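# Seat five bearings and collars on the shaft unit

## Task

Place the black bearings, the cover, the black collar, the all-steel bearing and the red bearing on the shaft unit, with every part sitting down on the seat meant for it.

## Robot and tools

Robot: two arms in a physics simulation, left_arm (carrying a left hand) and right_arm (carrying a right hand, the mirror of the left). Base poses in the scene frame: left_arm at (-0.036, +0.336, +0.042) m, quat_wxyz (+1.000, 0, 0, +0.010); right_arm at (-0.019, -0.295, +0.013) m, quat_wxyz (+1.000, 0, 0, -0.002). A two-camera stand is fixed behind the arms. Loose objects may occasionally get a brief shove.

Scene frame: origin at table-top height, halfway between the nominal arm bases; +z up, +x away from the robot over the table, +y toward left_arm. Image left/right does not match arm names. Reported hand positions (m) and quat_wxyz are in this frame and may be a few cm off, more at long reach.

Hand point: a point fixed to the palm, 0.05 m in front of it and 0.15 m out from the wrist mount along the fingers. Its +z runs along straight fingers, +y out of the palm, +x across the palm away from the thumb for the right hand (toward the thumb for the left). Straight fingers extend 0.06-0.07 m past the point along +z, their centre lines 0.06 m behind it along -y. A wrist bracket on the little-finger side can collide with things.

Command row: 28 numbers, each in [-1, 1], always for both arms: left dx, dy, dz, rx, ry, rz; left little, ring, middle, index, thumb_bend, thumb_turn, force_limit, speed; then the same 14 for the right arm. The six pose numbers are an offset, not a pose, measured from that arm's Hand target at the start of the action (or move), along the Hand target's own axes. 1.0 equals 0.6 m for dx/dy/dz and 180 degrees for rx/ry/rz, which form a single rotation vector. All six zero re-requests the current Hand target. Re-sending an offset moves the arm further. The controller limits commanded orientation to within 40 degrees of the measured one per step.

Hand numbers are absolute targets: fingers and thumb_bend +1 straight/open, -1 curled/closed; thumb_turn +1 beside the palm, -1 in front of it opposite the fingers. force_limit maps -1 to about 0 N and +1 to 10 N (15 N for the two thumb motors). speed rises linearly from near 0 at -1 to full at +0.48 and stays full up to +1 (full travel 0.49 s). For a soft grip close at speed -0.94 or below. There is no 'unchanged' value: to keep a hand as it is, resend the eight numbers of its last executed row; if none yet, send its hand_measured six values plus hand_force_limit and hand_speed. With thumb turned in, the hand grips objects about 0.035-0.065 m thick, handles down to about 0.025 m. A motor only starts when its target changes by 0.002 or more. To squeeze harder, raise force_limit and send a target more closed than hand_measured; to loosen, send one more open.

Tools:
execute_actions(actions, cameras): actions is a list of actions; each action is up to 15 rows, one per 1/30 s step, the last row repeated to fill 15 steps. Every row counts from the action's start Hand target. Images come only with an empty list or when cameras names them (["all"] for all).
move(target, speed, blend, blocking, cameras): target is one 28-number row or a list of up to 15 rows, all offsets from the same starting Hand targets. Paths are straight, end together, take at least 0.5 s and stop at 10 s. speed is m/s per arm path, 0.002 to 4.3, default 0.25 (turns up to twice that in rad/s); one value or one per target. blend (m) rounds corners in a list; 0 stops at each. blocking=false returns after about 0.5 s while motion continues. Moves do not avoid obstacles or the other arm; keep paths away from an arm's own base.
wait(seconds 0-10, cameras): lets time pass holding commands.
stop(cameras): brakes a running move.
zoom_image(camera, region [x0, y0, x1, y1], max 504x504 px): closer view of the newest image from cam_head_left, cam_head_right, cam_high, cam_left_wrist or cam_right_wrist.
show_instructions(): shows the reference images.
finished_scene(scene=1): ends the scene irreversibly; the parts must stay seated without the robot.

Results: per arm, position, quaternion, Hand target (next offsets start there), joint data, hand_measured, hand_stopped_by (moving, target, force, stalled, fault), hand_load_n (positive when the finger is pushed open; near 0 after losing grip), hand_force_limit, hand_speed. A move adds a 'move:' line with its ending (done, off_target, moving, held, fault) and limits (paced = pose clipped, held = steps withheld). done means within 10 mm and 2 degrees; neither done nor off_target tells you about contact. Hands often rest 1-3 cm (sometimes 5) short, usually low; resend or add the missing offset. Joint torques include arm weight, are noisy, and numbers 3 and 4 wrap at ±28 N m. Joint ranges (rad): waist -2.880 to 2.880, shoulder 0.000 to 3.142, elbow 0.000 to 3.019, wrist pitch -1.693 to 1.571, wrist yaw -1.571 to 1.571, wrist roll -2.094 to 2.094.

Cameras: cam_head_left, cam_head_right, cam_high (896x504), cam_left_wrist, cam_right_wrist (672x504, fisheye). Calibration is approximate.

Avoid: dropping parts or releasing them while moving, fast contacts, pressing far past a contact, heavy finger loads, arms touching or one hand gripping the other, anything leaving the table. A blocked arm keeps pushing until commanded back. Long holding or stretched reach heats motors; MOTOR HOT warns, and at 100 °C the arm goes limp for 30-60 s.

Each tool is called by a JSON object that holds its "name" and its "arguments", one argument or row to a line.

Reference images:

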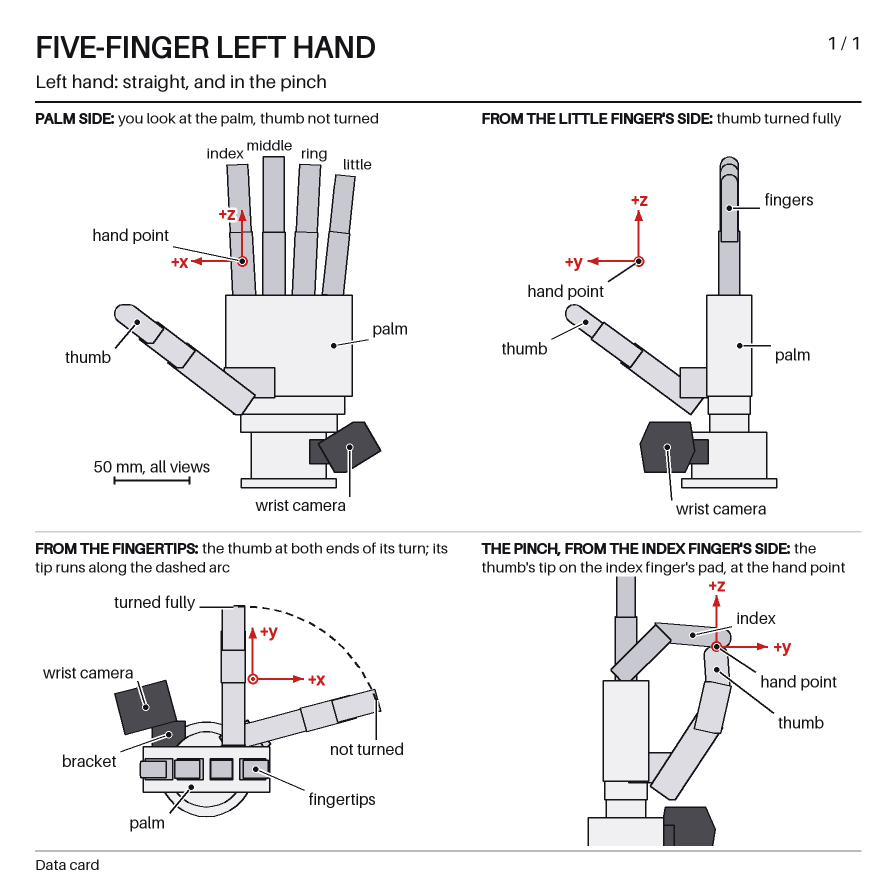

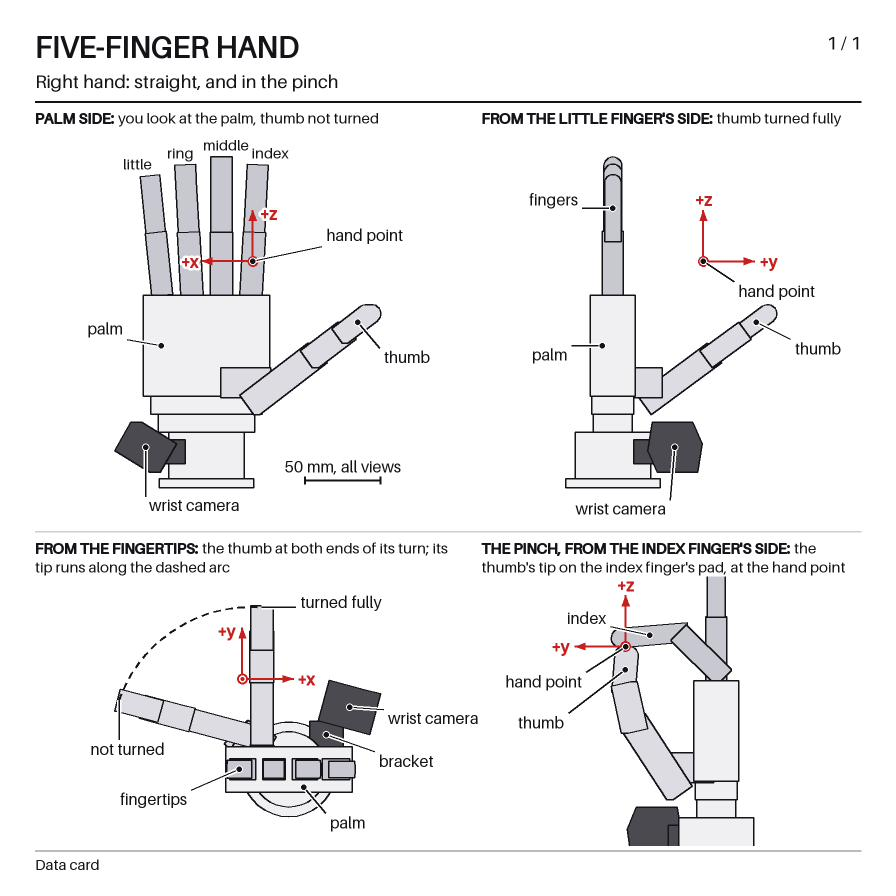

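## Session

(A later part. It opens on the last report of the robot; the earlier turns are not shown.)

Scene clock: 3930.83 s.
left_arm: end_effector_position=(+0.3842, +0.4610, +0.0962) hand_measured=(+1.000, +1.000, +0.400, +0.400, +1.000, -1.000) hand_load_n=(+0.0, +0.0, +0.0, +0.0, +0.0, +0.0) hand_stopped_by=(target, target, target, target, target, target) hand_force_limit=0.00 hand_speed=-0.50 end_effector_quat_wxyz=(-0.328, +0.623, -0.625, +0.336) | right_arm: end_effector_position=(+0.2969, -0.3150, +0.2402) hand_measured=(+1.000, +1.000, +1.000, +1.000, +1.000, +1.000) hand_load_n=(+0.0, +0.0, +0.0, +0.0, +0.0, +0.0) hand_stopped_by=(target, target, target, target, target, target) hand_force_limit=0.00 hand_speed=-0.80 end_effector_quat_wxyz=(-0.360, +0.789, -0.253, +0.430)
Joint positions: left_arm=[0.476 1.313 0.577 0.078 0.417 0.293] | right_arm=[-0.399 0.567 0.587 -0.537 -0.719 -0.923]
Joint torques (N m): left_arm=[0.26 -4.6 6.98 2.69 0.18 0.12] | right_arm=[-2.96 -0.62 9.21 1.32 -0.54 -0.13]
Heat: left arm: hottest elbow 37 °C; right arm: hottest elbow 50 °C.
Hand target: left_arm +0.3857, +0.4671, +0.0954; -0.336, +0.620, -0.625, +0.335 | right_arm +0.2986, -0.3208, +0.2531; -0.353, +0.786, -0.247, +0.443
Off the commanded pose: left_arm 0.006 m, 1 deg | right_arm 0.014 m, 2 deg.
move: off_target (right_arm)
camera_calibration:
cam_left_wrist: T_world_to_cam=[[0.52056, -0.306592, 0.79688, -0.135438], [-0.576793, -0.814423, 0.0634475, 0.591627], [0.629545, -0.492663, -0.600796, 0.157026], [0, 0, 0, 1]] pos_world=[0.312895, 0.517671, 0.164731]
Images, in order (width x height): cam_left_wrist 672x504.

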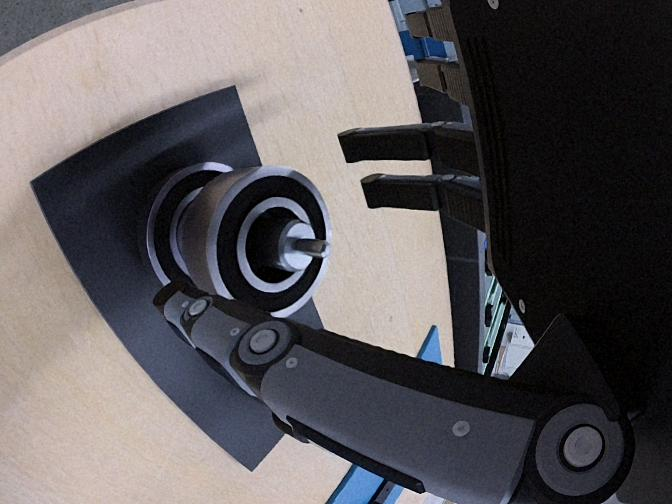

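{"name": "move", "arguments": {
  "target": [0,0,0,0,0,0,1,1,-0.3,-0.35,1,-1,0.3,-0.92,0,0,0,0,0,0,1,1,1,1,1,1,0,-0.8],
  "speed": 0.05,
  "cameras": ["cam_left_wrist"]
}}

{"name": "zoom_image", "arguments": {
  "camera": "cam_left_wrist",
  "region": [110, 140, 340, 330]
}}

Scene clock: 3945.73 s.
left_arm: end_effector_position=(+0.3873, +0.4619, +0.0980) hand_measured=(+1.000, +1.000, -0.054, -0.350, +1.000, -1.000) hand_load_n=(+0.0, -0.5, +0.0, +0.5, +0.0, +0.0) hand_stopped_by=(target, target, force, target, target, target) hand_force_limit=0.30 hand_speed=-0.92 end_effector_quat_wxyz=(-0.335, +0.618, -0.625, +0.341) | right_arm: end_effector_position=(+0.2969, -0.3150, +0.2402) hand_measured=(+1.000, +1.000, +1.000, +1.000, +1.000, +1.000) hand_load_n=(-0.5, +0.0, +0.0, +0.0, +0.0, +0.0) hand_stopped_by=(target, target, target, target, target, target) hand_force_limit=0.00 hand_speed=-0.80 end_effector_quat_wxyz=(-0.360, +0.789, -0.253, +0.430)
Joint positions: left_arm=[0.477 1.316 0.575 0.102 0.423 0.293] | right_arm=[-0.399 0.567 0.587 -0.537 -0.719 -0.923]
Joint torques (N m): left_arm=[0.09 -4.95 7.16 1.87 -0.02 0.13] | right_arm=[-3.25 -0.62 9.31 1.31 -0.53 -0.13]
Heat: left arm: hottest elbow 37 °C; right arm: hottest elbow 50 °C.
Hand target: left_arm +0.3858, +0.4670, +0.0954; -0.336, +0.620, -0.625, +0.335 | right_arm +0.2986, -0.3208, +0.2531; -0.353, +0.786, -0.247, +0.443
Off the commanded pose: left_arm 0.006 m, 1 deg | right_arm 0.014 m, 2 deg.
move: off_target (right_arm)
camera_calibration:
cam_left_wrist: T_world_to_cam=[[0.504687, -0.31358, 0.804337, -0.129663], [-0.581292, -0.812275, 0.0480611, 0.596334], [0.638272, -0.49181, -0.592226, 0.15197], [0, 0, 0, 1]] pos_world=[0.315085, 0.518468, 0.165633]
Images, in order (width x height): cam_left_wrist 672x504.

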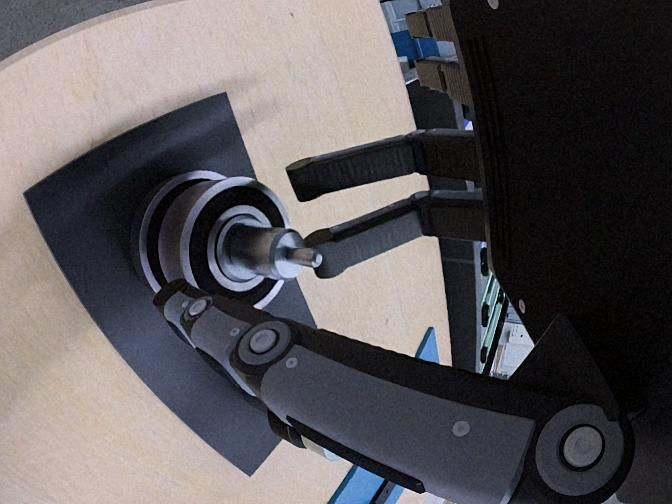

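Scaled by 2.191 from the camera's 672x504 image, which has a finer 960x720 frame.

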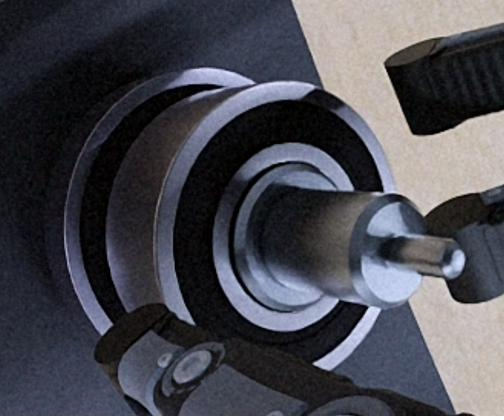

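{"name": "move", "arguments": {
  "target": [
    [0,0,0,0,0,0,1,1,0.4,0.4,1,-1,0.0,-0.5,0,0,0,0,0,0,1,1,1,1,1,1,0,-0.8],
    [0,-0.0557,-0.0368,0,0,0,1,1,0.4,0.4,1,-1,0.0,-0.5,0,0,0,0,0,0,1,1,1,1,1,1,0,-0.8],
    [-0.0817,0.0284,-0.2703,0,0,0,1,1,0.4,0.4,1,-1,0.0,-0.5,0,0,0,0,0,0,1,1,1,1,1,1,0,-0.8]
  ],
  "speed": [0.05,0.08,0.15],
  "blend": [0,0.01,0],
  "cameras": ["cam_left_wrist"]
}}

{"name": "zoom_image", "arguments": {
  "camera": "cam_left_wrist",
  "region": [240, 110, 440, 320]
}}

Scene clock: 3957.10 s.
left_arm: end_effector_position=(+0.2400, +0.5095, +0.1604) hand_measured=(+1.000, +1.000, +0.400, +0.400, +1.000, -1.000) hand_load_n=(+0.0, +0.0, +0.0, +0.0, +0.0, +0.0) hand_stopped_by=(target, target, target, target, target, target) hand_force_limit=0.00 hand_speed=-0.50 end_effector_quat_wxyz=(-0.324, +0.626, -0.623, +0.339) | right_arm: end_effector_position=(+0.2969, -0.3150, +0.2402) hand_measured=(+1.000, +1.000, +1.000, +1.000, +1.000, +1.000) hand_load_n=(+0.0, +0.0, +0.0, +0.0, +0.0, +0.0) hand_stopped_by=(target, target, target, target, target, target) hand_force_limit=0.00 hand_speed=-0.80 end_effector_quat_wxyz=(-0.360, +0.789, -0.253, +0.430)
Joint positions: left_arm=[0.931 0.944 0.558 -0.49 0.753 0.663] | right_arm=[-0.399 0.567 0.587 -0.537 -0.719 -0.923]
Joint torques (N m): left_arm=[-0.03 -2.73 9.74 1.26 0.38 0.14] | right_arm=[-3.08 -0.62 9.29 1.29 -0.52 -0.13]
Heat: left arm: hottest elbow 36 °C; right arm: hottest elbow 50 °C.
Hand target: left_arm +0.2413, +0.5166, +0.1705; -0.336, +0.620, -0.625, +0.335 | right_arm +0.2986, -0.3208, +0.2531; -0.353, +0.786, -0.247, +0.443
Off the commanded pose: left_arm 0.012 m, 2 deg | right_arm 0.014 m, 2 deg.
move: off_target (left_arm, right_arm)
camera_calibration:
cam_left_wrist: T_world_to_cam=[[0.522444, -0.296861, 0.799328, -0.10253], [-0.575358, -0.81459, 0.0735267, 0.542013], [0.629298, -0.498313, -0.596379, 0.312444], [0, 0, 0, 1]] pos_world=[0.168797, 0.566777, 0.228438]
Images, in order (width x height): cam_left_wrist 672x504.

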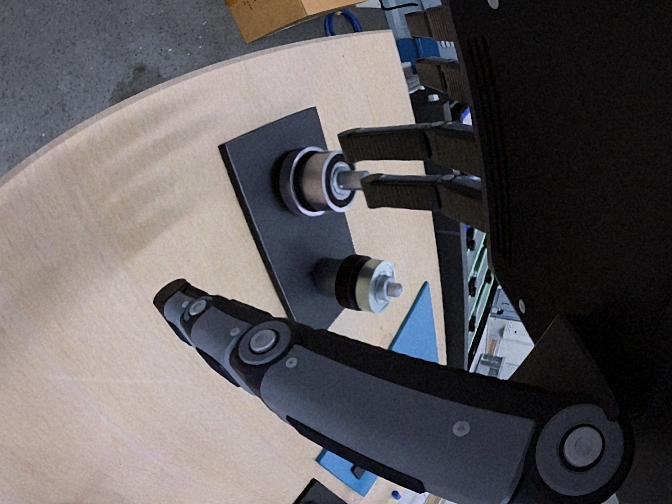

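Scaled by 2.400 from the camera's 672x504 image, which has a finer 960x720 frame.

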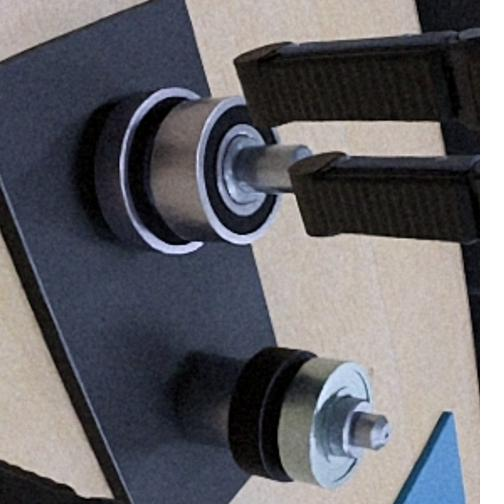

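{"name": "move", "arguments": {
  "target": [
    [0.261,-0.1451,0.1613,0,0.0464,0.0306,1,1,0.45,0.45,0.6,-1,0.0,-0.5,0,0,0,0,0,0,1,1,1,1,1,1,0,-0.8],
    [0.661,-0.0654,0.0402,0,0.179,0.118,1,1,0.45,0.45,0.6,-1,0.0,-0.5,0,0,0,0,0,0,1,1,1,1,1,1,0,-0.8],
    [0.8027,0.1048,-0.1272,0,0.3711,0.2444,1,1,0.45,0.45,0.6,-1,0.0,-0.5,0,0,0,0,0,0,1,1,1,1,1,1,0,-0.8]
  ],
  "speed": 0.2,
  "blend": 0.04,
  "cameras": ["cam_left_wrist"]
}}

Scene clock: 4000.63 s.
left_arm: end_effector_position=(+0.1415, +0.0381, +0.1595) hand_measured=(+1.000, +1.000, +0.450, +0.450, +0.600, -1.000) hand_load_n=(+0.0, +0.0, +0.0, +0.0, +0.0, +0.0) hand_stopped_by=(target, target, target, target, target, target) hand_force_limit=0.00 hand_speed=-0.50 end_effector_quat_wxyz=(+0.042, -0.084, +0.877, -0.472) | right_arm: end_effector_position=(+0.2969, -0.3150, +0.2402) hand_measured=(+1.000, +1.000, +1.000, +1.000, +1.000, +1.000) hand_load_n=(+0.0, +0.0, +0.0, +0.0, +0.0, -0.5) hand_stopped_by=(target, target, target, target, target, target) hand_force_limit=0.00 hand_speed=-0.80 end_effector_quat_wxyz=(-0.360, +0.789, -0.253, +0.430)
Joint positions: left_arm=[-0.749 0.896 0.502 -0.302 0.536 0.396] | right_arm=[-0.399 0.567 0.587 -0.537 -0.719 -0.923]
Joint torques (N m): left_arm=[-1.2 -1.26 8.57 1.99 0.23 0.15] | right_arm=[-3.14 -0.85 9.26 1.26 -0.53 -0.15]
Heat: left arm: hottest elbow 37 °C; right arm: hottest elbow 50 °C.
Hand target: left_arm +0.1398, +0.0359, +0.1578; +0.040, -0.074, +0.878, -0.471 | right_arm +0.2986, -0.3208, +0.2531; -0.353, +0.786, -0.247, +0.443
Off the commanded pose: left_arm 0.003 m, 1 deg | right_arm 0.014 m, 2 deg.
move: off_target (right_arm)
camera_calibration:
cam_left_wrist: T_world_to_cam=[[-0.202904, -0.563589, 0.800748, -0.0776563], [-0.911139, 0.408216, 0.0564384, 0.105113], [-0.358686, -0.718141, -0.596336, 0.287223], [0, 0, 0, 1]] pos_world=[0.183039, 0.119592, 0.227532]
Images, in order (width x height): cam_left_wrist 672x504.

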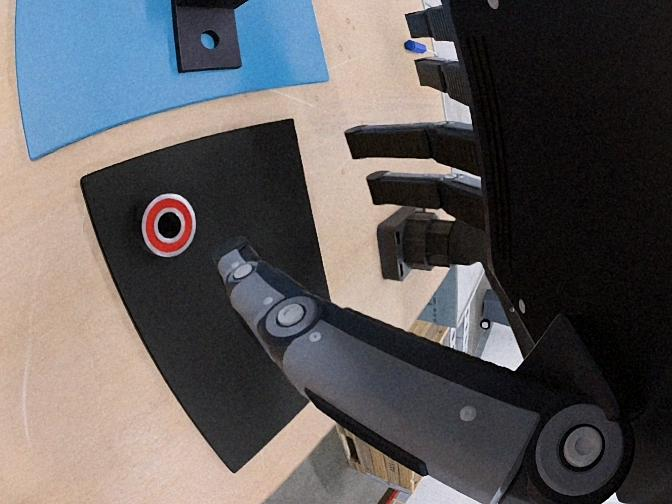

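{"name": "zoom_image", "arguments": {
  "camera": "cam_left_wrist",
  "region": [120, 170, 260, 290]
}}

Scaled by 3.600 from the camera's 672x504 image, which has a finer 960x720 frame.

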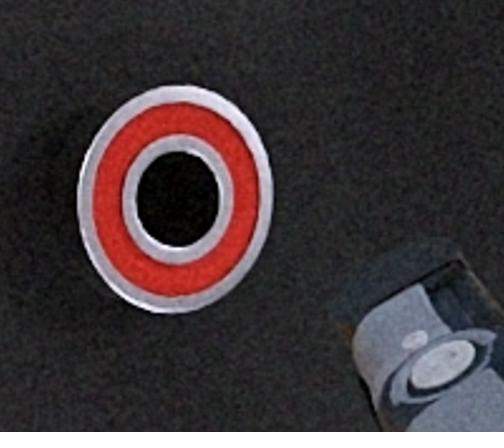

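{"name": "move", "arguments": {
  "target": [0.013,0.1023,0.0719,-0.011,0,0,1,1,0.45,0.45,0.6,-1,0.0,-0.5,0,0,0,0,0,0,1,1,1,1,1,1,0,-0.8],
  "speed": 0.12,
  "cameras": ["cam_left_wrist"]
}}

{"name": "zoom_image", "arguments": {
  "camera": "cam_left_wrist",
  "region": [150, 150, 310, 290]
}}

Scene clock: 4036.10 s.
left_arm: end_effector_position=(+0.1325, +0.0370, +0.0830) hand_measured=(+1.000, +1.000, +0.450, +0.450, +0.600, -1.000) hand_load_n=(+0.0, +0.0, +0.0, +0.0, +0.0, +0.0) hand_stopped_by=(target, target, target, target, target, target) hand_force_limit=0.00 hand_speed=-0.50 end_effector_quat_wxyz=(+0.037, -0.080, +0.888, -0.452) | right_arm: end_effector_position=(+0.2969, -0.3150, +0.2402) hand_measured=(+1.000, +1.000, +1.000, +1.000, +1.000, +1.000) hand_load_n=(+0.0, +0.0, +0.0, +0.0, +0.0, +0.0) hand_stopped_by=(target, target, target, target, target, target) hand_force_limit=0.00 hand_speed=-0.80 end_effector_quat_wxyz=(-0.360, +0.789, -0.253, +0.430)
Joint positions: left_arm=[-0.791 1.066 0.381 -0.048 0.496 0.396] | right_arm=[-0.399 0.567 0.587 -0.537 -0.719 -0.923]
Joint torques (N m): left_arm=[-1.61 -1.67 7.25 2.73 0.03 0] | right_arm=[-3.08 -0.79 9.32 1.31 -0.52 -0.14]
Heat: left arm: hottest elbow 37 °C; right arm: hottest elbow 50 °C.
Hand target: left_arm +0.1325, +0.0325, +0.0830; +0.039, -0.074, +0.886, -0.456 | right_arm +0.2986, -0.3208, +0.2531; -0.353, +0.786, -0.247, +0.443
Off the commanded pose: left_arm 0.004 m, 1 deg | right_arm 0.014 m, 2 deg.
move: off_target (right_arm)
camera_calibration:
cam_left_wrist: T_world_to_cam=[[-0.203202, -0.596043, 0.776815, -0.0156771], [-0.905718, 0.415843, 0.0821519, 0.0984558], [-0.371999, -0.686882, -0.624347, 0.240457], [0, 0, 0, 1]] pos_world=[0.175438, 0.11488, 0.154219]
Images, in order (width x height): cam_left_wrist 672x504.

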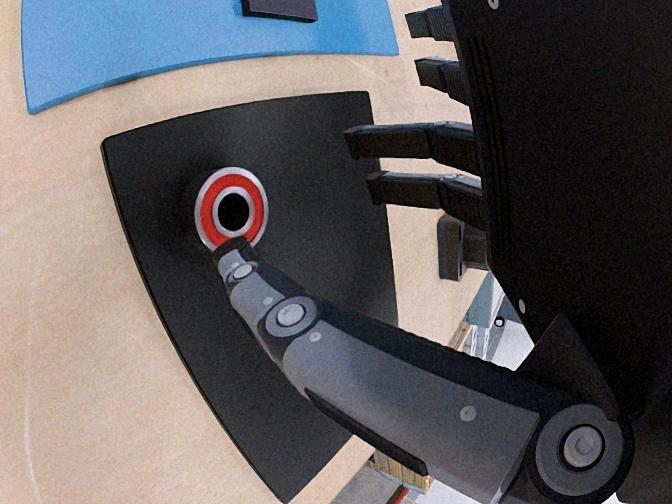

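Scaled by 3.150 from the camera's 672x504 image, which has a finer 960x720 frame.

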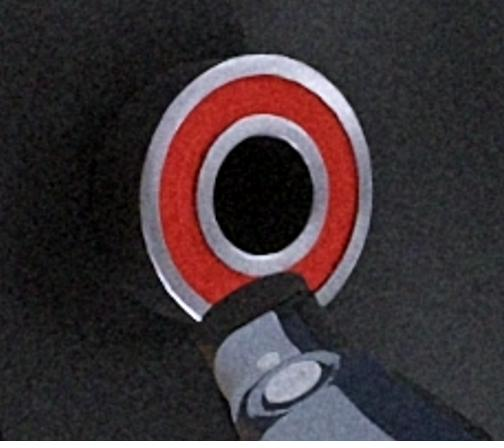

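{"name": "move", "arguments": {
  "target": [0,0.0543,0.0387,0,0,0,1,1,0.45,0.45,0.6,-1,0.0,-0.5,0,0,0,0,0,0,1,1,1,1,1,1,0,-0.8],
  "speed": 0.08,
  "cameras": ["cam_left_wrist"]
}}

{"name": "zoom_image", "arguments": {
  "camera": "cam_left_wrist",
  "region": [190, 140, 370, 290]
}}

Scene clock: 4047.53 s.
left_arm: end_effector_position=(+0.1333, +0.0361, +0.0436) hand_measured=(+1.000, +1.000, +0.450, +0.450, +0.600, -1.000) hand_load_n=(+0.0, +0.0, +0.0, +0.0, +0.0, +0.0) hand_stopped_by=(target, target, target, target, target, target) hand_force_limit=0.00 hand_speed=-0.50 end_effector_quat_wxyz=(+0.037, -0.080, +0.887, -0.453) | right_arm: end_effector_position=(+0.2969, -0.3150, +0.2402) hand_measured=(+1.000, +1.000, +1.000, +1.000, +1.000, +1.000) hand_load_n=(+0.0, +0.0, +0.0, +0.0, +0.0, +0.0) hand_stopped_by=(target, target, target, target, target, target) hand_force_limit=0.00 hand_speed=-0.80 end_effector_quat_wxyz=(-0.360, +0.789, -0.253, +0.430)
Joint positions: left_arm=[-0.791 1.212 0.329 0.152 0.496 0.396] | right_arm=[-0.399 0.567 0.587 -0.537 -0.719 -0.923]
Joint torques (N m): left_arm=[-1.55 -2.37 6.05 2.71 0.03 -0.02] | right_arm=[-2.9 -0.62 9.24 1.2 -0.5 -0.13]
Heat: left arm: hottest elbow 37 °C; right arm: hottest elbow 50 °C.
Hand target: left_arm +0.1325, +0.0327, +0.0429; +0.039, -0.074, +0.886, -0.456 | right_arm +0.2986, -0.3208, +0.2531; -0.353, +0.786, -0.247, +0.443
Off the commanded pose: left_arm 0.004 m, 1 deg | right_arm 0.014 m, 2 deg.
move: off_target (right_arm)
camera_calibration:
cam_left_wrist: T_world_to_cam=[[-0.204038, -0.595254, 0.7772, 0.0146287], [-0.905809, 0.415921, 0.0807502, 0.102917], [-0.371321, -0.687519, -0.62405, 0.215525], [0, 0, 0, 1]] pos_world=[0.176237, 0.11408, 0.114819]
Images, in order (width x height): cam_left_wrist 672x504.

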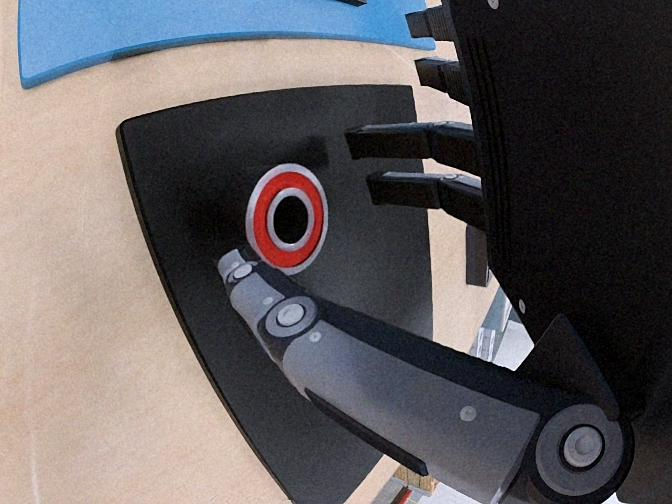

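Scaled by 2.800 from the camera's 672x504 image, which has a finer 960x720 frame.

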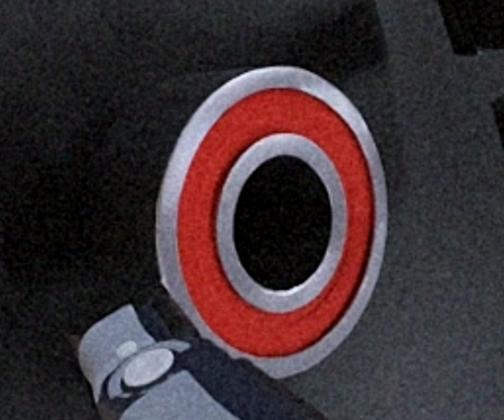

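{"name": "move", "arguments": {
  "target": [0.005,0.0114,0.0041,0,0,0,1,1,0.45,0.45,0.6,-1,0.0,-0.5,0,0,0,0,0,0,1,1,1,1,1,1,0,-0.8],
  "speed": 0.05,
  "cameras": ["cam_left_wrist"]
}}

{"name": "zoom_image", "arguments": {
  "camera": "cam_left_wrist",
  "region": [190, 140, 370, 290]
}}

Scene clock: 4064.63 s.
left_arm: end_effector_position=(+0.1306, +0.0375, +0.0368) hand_measured=(+1.000, +1.000, +0.450, +0.450, +0.600, -1.000) hand_load_n=(+0.0, +0.0, +0.5, +0.0, +0.0, +0.0) hand_stopped_by=(target, target, target, target, target, target) hand_force_limit=0.00 hand_speed=-0.50 end_effector_quat_wxyz=(+0.038, -0.078, +0.887, -0.453) | right_arm: end_effector_position=(+0.2969, -0.3150, +0.2402) hand_measured=(+1.000, +1.000, +1.000, +1.000, +1.000, +1.000) hand_load_n=(+0.0, +0.0, +0.0, +0.0, +0.0, +0.0) hand_stopped_by=(target, target, target, target, target, target) hand_force_limit=0.00 hand_speed=-0.80 end_effector_quat_wxyz=(-0.360, +0.789, -0.253, +0.430)
Joint positions: left_arm=[-0.796 1.231 0.313 0.189 0.492 0.396] | right_arm=[-0.399 0.567 0.587 -0.537 -0.719 -0.923]
Joint torques (N m): left_arm=[-1.55 -2.55 5.76 2.62 0.03 -0.07] | right_arm=[-3.31 -0.73 9.24 1.28 -0.53 -0.13]
Heat: left arm: hottest elbow 36 °C; right arm: hottest elbow 50 °C.
Hand target: left_arm +0.1292, +0.0342, +0.0359; +0.039, -0.075, +0.886, -0.456 | right_arm +0.2986, -0.3208, +0.2531; -0.353, +0.786, -0.247, +0.443
Off the commanded pose: left_arm 0.004 m, 1 deg | right_arm 0.014 m, 2 deg.
move: off_target (right_arm)
camera_calibration:
cam_left_wrist: T_world_to_cam=[[-0.207742, -0.594868, 0.776515, 0.020712], [-0.905209, 0.417771, 0.0778726, 0.100373], [-0.37073, -0.686731, -0.625268, 0.211135], [0, 0, 0, 1]] pos_world=[0.173435, 0.115381, 0.108117]
Images, in order (width x height): cam_left_wrist 672x504.

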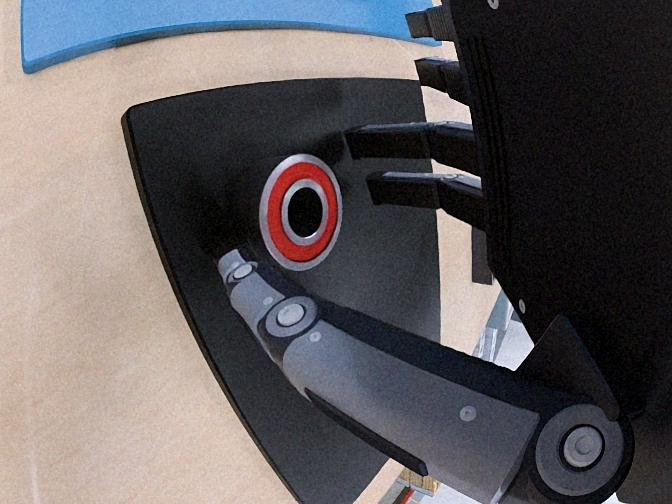

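Scaled by 2.800 from the camera's 672x504 image, which has a finer 960x720 frame.

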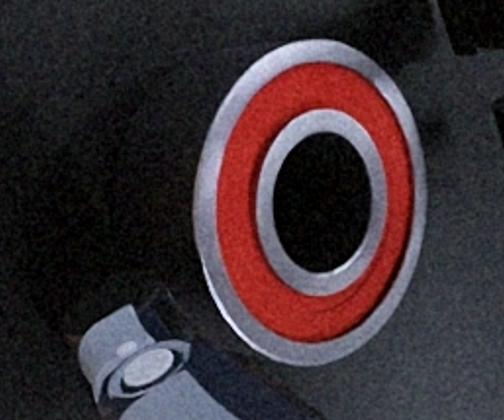

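{"name": "move", "arguments": {
  "target": [0,0,0,0,0,0,1,1,-0.2,-0.2,0.6,-1,0.0,-0.92,0,0,0,0,0,0,1,1,1,1,1,1,0,-0.8],
  "speed": 0.05,
  "cameras": ["cam_left_wrist"]
}}

{"name": "zoom_image", "arguments": {
  "camera": "cam_left_wrist",
  "region": [190, 120, 390, 290]
}}

Scene clock: 4078.17 s.
left_arm: end_effector_position=(+0.1306, +0.0370, +0.0370) hand_measured=(+1.000, +1.000, +0.056, -0.012, +0.602, -1.000) hand_load_n=(+0.0, +0.0, +2.5, +5.5, +7.0, -1.0) hand_stopped_by=(target, target, force, force, target, target) hand_force_limit=0.00 hand_speed=-0.92 end_effector_quat_wxyz=(+0.039, -0.077, +0.887, -0.453) | right_arm: end_effector_position=(+0.2969, -0.3150, +0.2402) hand_measured=(+1.000, +1.000, +1.000, +1.000, +1.000, +1.000) hand_load_n=(+0.0, +0.0, +0.0, +0.0, -0.5, +0.0) hand_stopped_by=(target, target, target, target, target, target) hand_force_limit=0.00 hand_speed=-0.80 end_effector_quat_wxyz=(-0.360, +0.789, -0.253, +0.430)
Joint positions: left_arm=[-0.797 1.231 0.313 0.191 0.492 0.396] | right_arm=[-0.399 0.567 0.587 -0.537 -0.719 -0.923]
Joint torques (N m): left_arm=[-1.44 -2.67 5.81 2.61 0.04 -0.05] | right_arm=[-3.19 -0.62 9.21 1.32 -0.52 -0.12]
Heat: left arm: hottest elbow 36 °C; right arm: hottest elbow 50 °C.
Hand target: left_arm +0.1292, +0.0342, +0.0360; +0.039, -0.075, +0.886, -0.456 | right_arm +0.2986, -0.3208, +0.2531; -0.353, +0.786, -0.247, +0.443
Off the commanded pose: left_arm 0.003 m, 0 deg | right_arm 0.014 m, 2 deg.
move: off_target (right_arm)
camera_calibration:
cam_left_wrist: T_world_to_cam=[[-0.209481, -0.593762, 0.776894, 0.0204526], [-0.904966, 0.41865, 0.0759506, 0.100588], [-0.370344, -0.687153, -0.625033, 0.210942], [0, 0, 0, 1]] pos_world=[0.173434, 0.114982, 0.108316]
Images, in order (width x height): cam_left_wrist 672x504.

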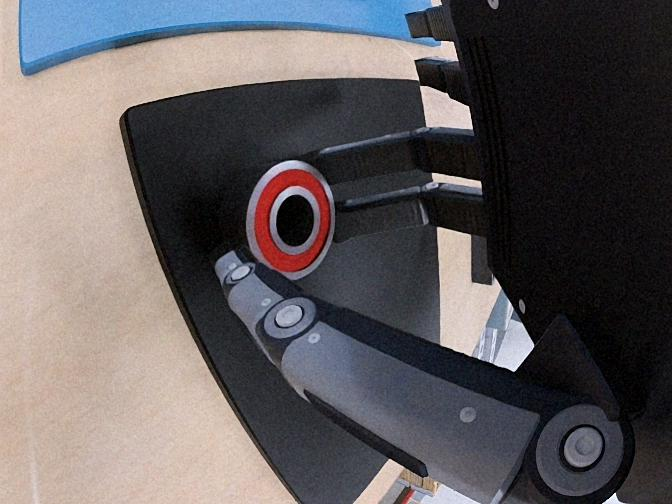

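Scaled by 2.520 from the camera's 672x504 image, which has a finer 960x720 frame.

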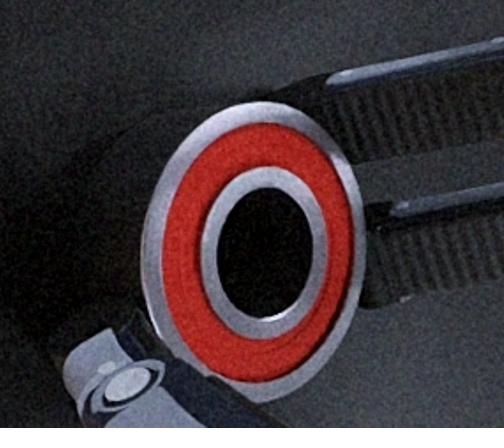

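{"name": "move", "arguments": {
  "target": [
    [0,-0.0271,-0.0194,0,0,0,1,1,-0.2,-0.2,0.6,-1,0.0,-0.92,0,0,0,0,0,0,1,1,1,1,1,1,0,-0.8],
    [0,-0.1763,-0.1259,0,0,0,1,1,-0.2,-0.2,0.6,-1,0.0,-0.92,0,0,0,0,0,0,1,1,1,1,1,1,0,-0.8],
    [-0.2768,-0.1657,-0.2385,0,-0.1886,-0.1346,1,1,-0.2,-0.2,0.6,-1,0.0,-0.92,0,0,0,0,0,0,1,1,1,1,1,1,0,-0.8],
    [-0.5403,0.1603,-0.6663,0,-0.3631,-0.2592,1,1,-0.2,-0.2,0.6,-1,0.0,-0.92,0,0,0,0,0,0,1,1,1,1,1,1,0,-0.8]
  ],
  "speed": [0.05,0.12,0.16,0.16],
  "blend": [0.004,0.03,0.04,0],
  "cameras": ["cam_left_wrist"]
}}

Scene clock: 4114.80 s.
left_arm: end_effector_position=(+0.3587, +0.4477, +0.1607) hand_measured=(+1.000, +1.000, +0.056, -0.012, +0.602, -1.000) hand_load_n=(+0.0, +0.0, +2.5, +5.0, +7.0, -1.0) hand_stopped_by=(target, target, force, force, target, target) hand_force_limit=0.00 hand_speed=-0.92 end_effector_quat_wxyz=(-0.290, +0.644, -0.634, +0.314) | right_arm: end_effector_position=(+0.2969, -0.3150, +0.2402) hand_measured=(+1.000, +1.000, +1.000, +1.000, +1.000, +1.000) hand_load_n=(-0.5, +0.0, +0.0, +0.0, +0.0, +0.0) hand_stopped_by=(target, target, target, target, target, target) hand_force_limit=0.00 hand_speed=-0.80 end_effector_quat_wxyz=(-0.360, +0.789, -0.253, +0.430)
Joint positions: left_arm=[0.466 1.127 0.685 -0.315 0.394 0.299] | right_arm=[-0.399 0.567 0.587 -0.537 -0.719 -0.923]
Joint torques (N m): left_arm=[-0.15 -3.84 13.12 2.81 0.12 0.05] | right_arm=[-2.84 -1.03 9.26 1.22 -0.52 -0.12]
Heat: left arm: hottest elbow 37 °C; right arm: hottest elbow 51 °C.
Hand target: left_arm +0.3849, +0.4641, +0.1906; -0.324, +0.628, -0.629, +0.324 | right_arm +0.2986, -0.3208, +0.2531; -0.353, +0.786, -0.247, +0.443
Off the commanded pose: left_arm 0.043 m, 5 deg | right_arm 0.014 m, 2 deg.
move: off_target (left_arm, right_arm)
camera_calibration:
cam_left_wrist: T_world_to_cam=[[0.59546, -0.28225, 0.752172, -0.20818], [-0.563941, -0.813668, 0.14112, 0.544605], [0.572187, -0.508212, -0.643679, 0.239695], [0, 0, 0, 1]] pos_world=[0.293938, 0.506185, 0.234019]
Images, in order (width x height): cam_left_wrist 672x504.

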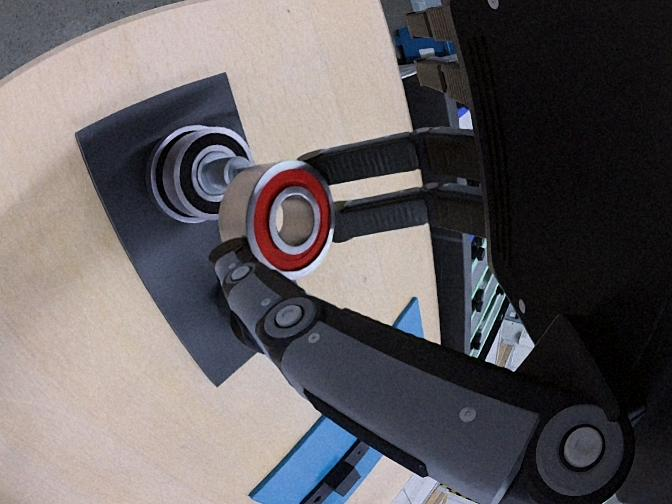

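{"name": "move", "arguments": {
  "target": [-0.002,0.0224,0.0175,0.011,0,0.0129,1,1,-0.2,-0.2,0.6,-1,0.0,-0.92,0,0,0,0,0,0,1,1,1,1,1,1,0,-0.8],
  "speed": 0.08,
  "cameras": ["cam_left_wrist"]
}}

{"name": "zoom_image", "arguments": {
  "camera": "cam_left_wrist",
  "region": [130, 120, 350, 300]
}}

Scene clock: 4125.13 s.
left_arm: end_effector_position=(+0.3785, +0.4578, +0.1672) hand_measured=(+1.000, +1.000, +0.056, -0.012, +0.602, -1.000) hand_load_n=(+0.0, +0.0, +2.5, +5.0, +7.0, -1.0) hand_stopped_by=(target, target, force, force, target, target) hand_force_limit=0.00 hand_speed=-0.92 end_effector_quat_wxyz=(-0.327, +0.618, -0.636, +0.326) | right_arm: end_effector_position=(+0.2969, -0.3150, +0.2402) hand_measured=(+1.000, +1.000, +1.000, +1.000, +1.000, +1.000) hand_load_n=(+0.0, +0.0, +0.0, +0.0, +0.0, +0.0) hand_stopped_by=(target, target, target, target, target, target) hand_force_limit=0.00 hand_speed=-0.80 end_effector_quat_wxyz=(-0.360, +0.789, -0.253, +0.430)
Joint positions: left_arm=[0.466 1.15 0.685 -0.208 0.403 0.32] | right_arm=[-0.399 0.567 0.587 -0.537 -0.719 -0.923]
Joint torques (N m): left_arm=[-0.03 -4.31 9.14 2.88 0.22 0.14] | right_arm=[-3.37 -0.67 9.26 1.21 -0.5 -0.13]
Heat: left arm: hottest elbow 40 °C; right arm: hottest elbow 51 °C.
Hand target: left_arm +0.3857, +0.4653, +0.1736; -0.341, +0.609, -0.636, +0.328 | right_arm +0.2986, -0.3208, +0.2531; -0.353, +0.786, -0.247, +0.443
Off the commanded pose: left_arm 0.012 m, 2 deg | right_arm 0.014 m, 2 deg.
move: off_target (left_arm, right_arm)
camera_calibration:
cam_left_wrist: T_world_to_cam=[[0.529776, -0.331917, 0.780493, -0.179266], [-0.58749, -0.80733, 0.0554417, 0.583428], [0.611713, -0.487903, -0.622702, 0.20996], [0, 0, 0, 1]] pos_world=[0.309294, 0.513958, 0.238312]
Images, in order (width x height): cam_left_wrist 672x504.

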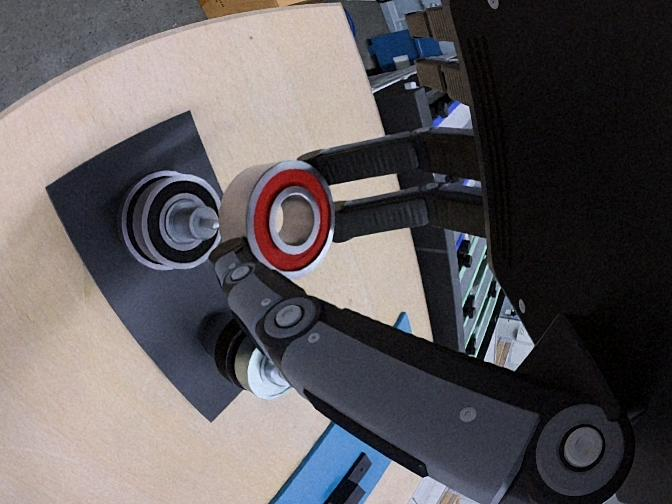

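Scaled by 2.291 from the camera's 672x504 image, which has a finer 960x720 frame.

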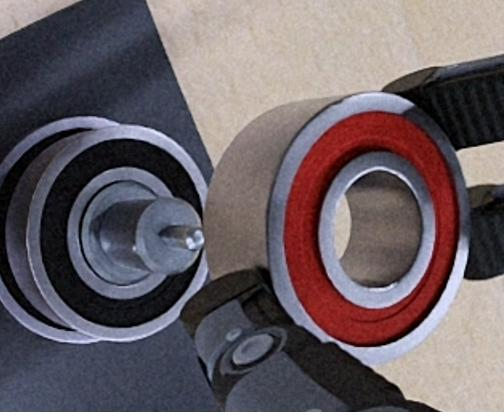

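{"name": "move", "arguments": {
  "target": [0.0025,0.0431,0.0254,0,0,0,1,1,-0.2,-0.2,0.6,-1,0.0,-0.92,0,0,0,0,0,0,1,1,1,1,1,1,0,-0.8],
  "speed": 0.08,
  "cameras": ["cam_left_wrist"]
}}

{"name": "zoom_image", "arguments": {
  "camera": "cam_left_wrist",
  "region": [150, 120, 350, 300]
}}

Scene clock: 4158.33 s.
left_arm: end_effector_position=(+0.3792, +0.4581, +0.1394) hand_measured=(+1.000, +1.000, +0.056, -0.012, +0.602, -1.000) hand_load_n=(+0.0, +0.0, +2.5, +5.0, +7.0, -1.0) hand_stopped_by=(target, target, force, force, target, target) hand_force_limit=0.00 hand_speed=-0.92 end_effector_quat_wxyz=(-0.329, +0.617, -0.637, +0.326) | right_arm: end_effector_position=(+0.2969, -0.3150, +0.2402) hand_measured=(+1.000, +1.000, +1.000, +1.000, +1.000, +1.000) hand_load_n=(+0.0, +0.0, +0.0, -0.5, +0.0, +0.0) hand_stopped_by=(target, target, target, target, target, target) hand_force_limit=0.00 hand_speed=-0.80 end_effector_quat_wxyz=(-0.360, +0.789, -0.253, +0.430)
Joint positions: left_arm=[0.466 1.199 0.636 -0.107 0.404 0.321] | right_arm=[-0.399 0.567 0.587 -0.537 -0.719 -0.923]
Joint torques (N m): left_arm=[0.03 -4.72 8.25 2.88 0.21 0.13] | right_arm=[-3.19 -0.79 9.31 1.22 -0.53 -0.11]
Heat: left arm: hottest elbow 39 °C; right arm: hottest elbow 51 °C.
Hand target: left_arm +0.3841, +0.4649, +0.1437; -0.341, +0.610, -0.636, +0.328 | right_arm +0.2986, -0.3208, +0.2531; -0.353, +0.786, -0.247, +0.443
Off the commanded pose: left_arm 0.009 m, 2 deg | right_arm 0.014 m, 2 deg.
move: off_target (right_arm)
camera_calibration:
cam_left_wrist: T_world_to_cam=[[0.52682, -0.334176, 0.781528, -0.15575], [-0.588685, -0.806695, 0.0518893, 0.586224], [0.613115, -0.487411, -0.621708, 0.19142], [0, 0, 0, 1]] pos_world=[0.309791, 0.514156, 0.210312]
Images, in order (width x height): cam_left_wrist 672x504.

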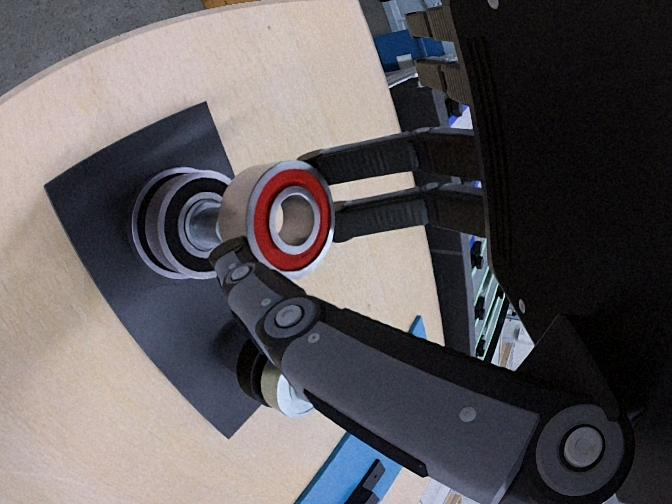

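Scaled by 2.520 from the camera's 672x504 image, which has a finer 960x720 frame.

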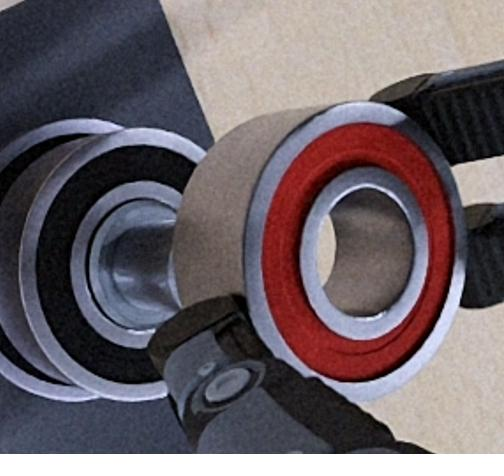

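{"name": "move", "arguments": {
  "target": [0.005,0.0194,0.0068,0,0,0,1,1,-0.2,-0.2,0.6,-1,0.0,-0.92,0,0,0,0,0,0,1,1,1,1,1,1,0,-0.8],
  "speed": 0.06,
  "cameras": ["cam_left_wrist"]
}}

{"name": "zoom_image", "arguments": {
  "camera": "cam_left_wrist",
  "region": [150, 120, 350, 300]
}}

Scene clock: 4171.53 s.
left_arm: end_effector_position=(+0.3763, +0.4566, +0.1285) hand_measured=(+1.000, +1.000, +0.056, -0.012, +0.602, -1.000) hand_load_n=(+0.0, +0.0, +2.5, +5.0, +7.0, -0.5) hand_stopped_by=(target, target, force, force, target, target) hand_force_limit=0.00 hand_speed=-0.92 end_effector_quat_wxyz=(-0.330, +0.616, -0.636, +0.327) | right_arm: end_effector_position=(+0.2969, -0.3150, +0.2402) hand_measured=(+1.000, +1.000, +1.000, +1.000, +1.000, +1.000) hand_load_n=(+0.0, -0.5, +0.0, +0.0, +0.0, +0.0) hand_stopped_by=(target, target, target, target, target, target) hand_force_limit=0.00 hand_speed=-0.80 end_effector_quat_wxyz=(-0.360, +0.789, -0.253, +0.430)
Joint positions: left_arm=[0.466 1.21 0.609 -0.066 0.404 0.321] | right_arm=[-0.399 0.567 0.587 -0.537 -0.719 -0.923]
Joint torques (N m): left_arm=[-0.15 -4.42 7.99 2.92 0.15 0.11] | right_arm=[-2.96 -0.79 9.24 1.22 -0.52 -0.13]
Heat: left arm: hottest elbow 38 °C; right arm: hottest elbow 51 °C.
Hand target: left_arm +0.3810, +0.4625, +0.1316; -0.341, +0.610, -0.636, +0.328 | right_arm +0.2986, -0.3208, +0.2531; -0.353, +0.786, -0.247, +0.443
Off the commanded pose: left_arm 0.008 m, 2 deg | right_arm 0.014 m, 2 deg.
move: off_target (right_arm)
camera_calibration:
cam_left_wrist: T_world_to_cam=[[0.52468, -0.335324, 0.782476, -0.145051], [-0.588831, -0.806763, 0.0491017, 0.584372], [0.614808, -0.486509, -0.620742, 0.184467], [0, 0, 0, 1]] pos_world=[0.30679, 0.512556, 0.199311]
Images, in order (width x height): cam_left_wrist 672x504.

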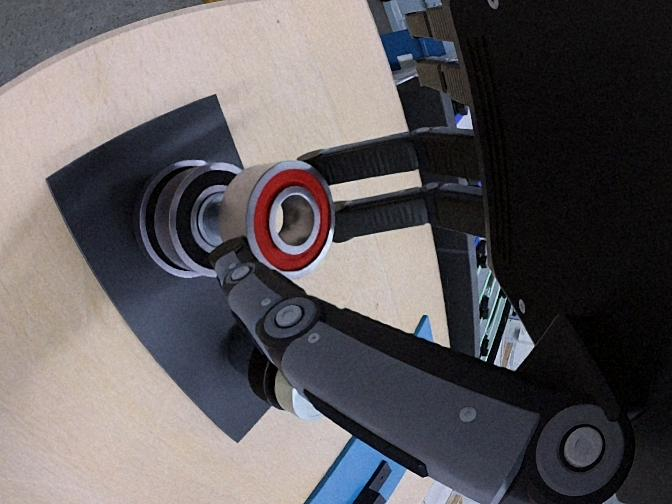

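Scaled by 2.520 from the camera's 672x504 image, which has a finer 960x720 frame.

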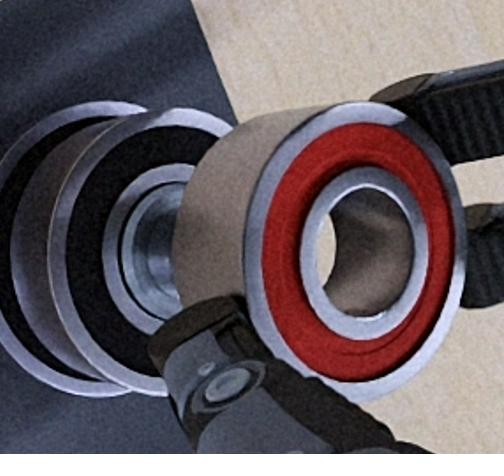

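{"name": "move", "arguments": {
  "target": [0,0.0162,0.0117,0,0,0,1,1,-0.2,-0.2,0.6,-1,0.0,-0.92,0,0,0,0,0,0,1,1,1,1,1,1,0,-0.8],
  "speed": 0.06,
  "cameras": ["cam_left_wrist"]
}}

{"name": "zoom_image", "arguments": {
  "camera": "cam_left_wrist",
  "region": [200, 140, 360, 290]
}}

Scene clock: 4180.83 s.
left_arm: end_effector_position=(+0.3771, +0.4570, +0.1181) hand_measured=(+1.000, +1.000, +0.056, -0.012, +0.602, -1.000) hand_load_n=(+0.0, +0.0, +1.5, +5.0, +6.5, -1.0) hand_stopped_by=(target, target, force, force, target, target) hand_force_limit=0.00 hand_speed=-0.92 end_effector_quat_wxyz=(-0.330, +0.616, -0.636, +0.327) | right_arm: end_effector_position=(+0.2969, -0.3150, +0.2402) hand_measured=(+1.000, +1.000, +1.000, +1.000, +1.000, +1.000) hand_load_n=(+0.0, +0.0, +0.0, +0.0, +0.0, +0.0) hand_stopped_by=(target, target, target, target, target, target) hand_force_limit=0.00 hand_speed=-0.80 end_effector_quat_wxyz=(-0.360, +0.789, -0.253, +0.430)
Joint positions: left_arm=[0.466 1.234 0.594 -0.025 0.404 0.321] | right_arm=[-0.399 0.567 0.587 -0.537 -0.719 -0.923]
Joint torques (N m): left_arm=[-0.09 -4.31 7.66 3.07 0.17 0.11] | right_arm=[-3.02 -0.85 9.24 1.2 -0.53 -0.14]
Heat: left arm: hottest elbow 37 °C; right arm: hottest elbow 51 °C.
Hand target: left_arm +0.3815, +0.4629, +0.1197; -0.342, +0.609, -0.636, +0.328 | right_arm +0.2986, -0.3208, +0.2531; -0.353, +0.786, -0.247, +0.443
Off the commanded pose: left_arm 0.008 m, 1 deg | right_arm 0.014 m, 2 deg.
move: off_target (right_arm)
camera_calibration:
cam_left_wrist: T_world_to_cam=[[0.52357, -0.335889, 0.782977, -0.136591], [-0.588868, -0.806823, 0.0476527, 0.585794], [0.615718, -0.48602, -0.620223, 0.17716], [0, 0, 0, 1]] pos_world=[0.30739, 0.512856, 0.188911]
Images, in order (width x height): cam_left_wrist 672x504.

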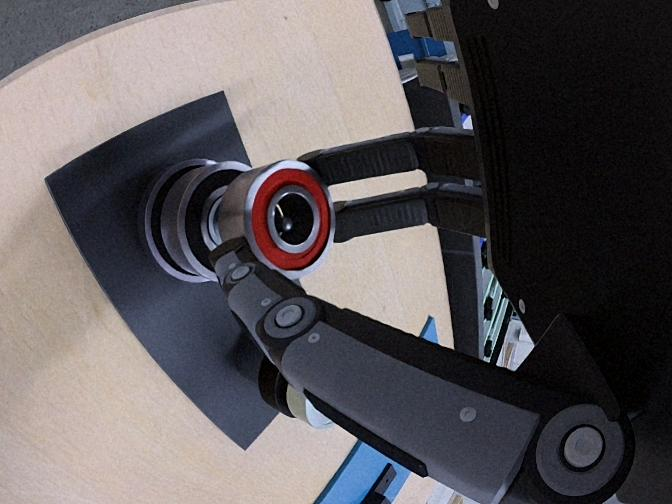

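Scaled by 3.150 from the camera's 672x504 image, which has a finer 960x720 frame.

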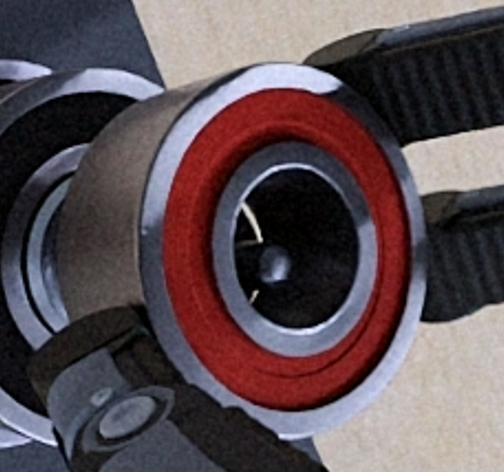

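{"name": "move", "arguments": {
  "target": [0.0162,0.0034,0.0008,0,0,0,1,1,-0.2,-0.2,0.6,-1,0.0,-0.92,0,0,0,0,0,0,1,1,1,1,1,1,0,-0.8],
  "speed": 0.03,
  "cameras": ["cam_left_wrist"]
}}

{"name": "zoom_image", "arguments": {
  "camera": "cam_left_wrist",
  "region": [200, 140, 360, 290]
}}

Scene clock: 4216.93 s.
left_arm: end_effector_position=(+0.3776, +0.4596, +0.1168) hand_measured=(+1.000, +1.000, +0.056, -0.012, +0.602, -1.000) hand_load_n=(-0.5, +0.0, +1.5, +4.0, +5.5, -2.0) hand_stopped_by=(target, target, force, force, target, target) hand_force_limit=0.00 hand_speed=-0.92 end_effector_quat_wxyz=(-0.339, +0.615, -0.634, +0.323) | right_arm: end_effector_position=(+0.2969, -0.3150, +0.2402) hand_measured=(+1.000, +1.000, +1.000, +1.000, +1.000, +1.000) hand_load_n=(+0.0, +0.0, +0.0, +0.0, +0.0, -0.5) hand_stopped_by=(target, target, target, target, target, target) hand_force_limit=0.00 hand_speed=-0.80 end_effector_quat_wxyz=(-0.360, +0.789, -0.253, +0.430)
Joint positions: left_arm=[0.465 1.234 0.585 -0.002 0.39 0.321] | right_arm=[-0.399 0.567 0.587 -0.537 -0.719 -0.923]
Joint torques (N m): left_arm=[-2.14 -5.07 6.94 2.71 0 -0.07] | right_arm=[-3.19 -0.97 9.31 1.22 -0.53 -0.11]
Heat: left arm: hottest elbow 37 °C; right arm: hottest elbow 51 °C.
Hand target: left_arm +0.3805, +0.4533, +0.1174; -0.342, +0.609, -0.636, +0.328 | right_arm +0.2986, -0.3208, +0.2531; -0.353, +0.786, -0.247, +0.443
Off the commanded pose: left_arm 0.007 m, 1 deg | right_arm 0.014 m, 2 deg.
move: off_target (right_arm)
camera_calibration:
cam_left_wrist: T_world_to_cam=[[0.520872, -0.341613, 0.7823, -0.131214], [-0.580832, -0.813412, 0.0315307, 0.590167], [0.625561, -0.470808, -0.622104, 0.166795], [0, 0, 0, 1]] pos_world=[0.306793, 0.513753, 0.187804]
Images, in order (width x height): cam_left_wrist 672x504.

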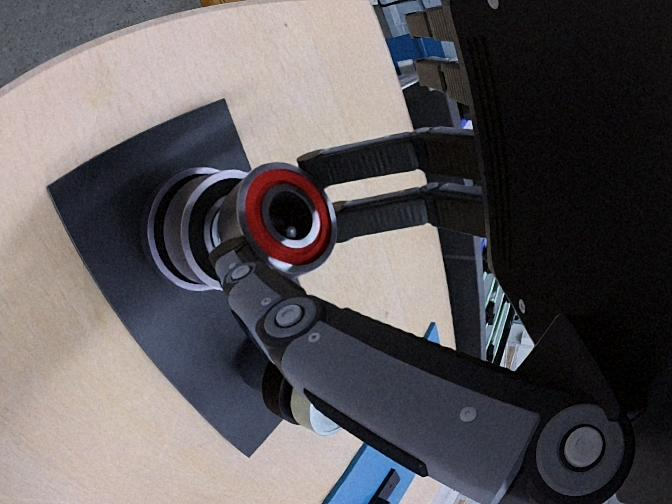

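Scaled by 3.150 from the camera's 672x504 image, which has a finer 960x720 frame.

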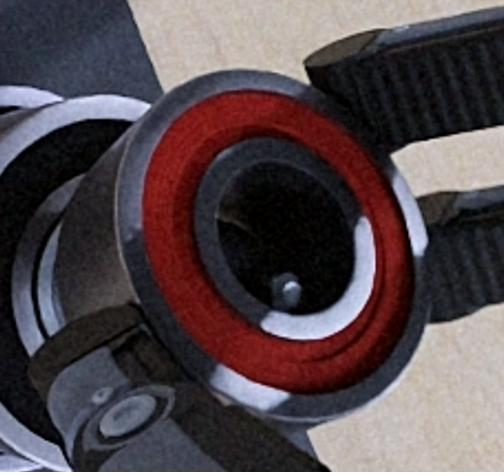

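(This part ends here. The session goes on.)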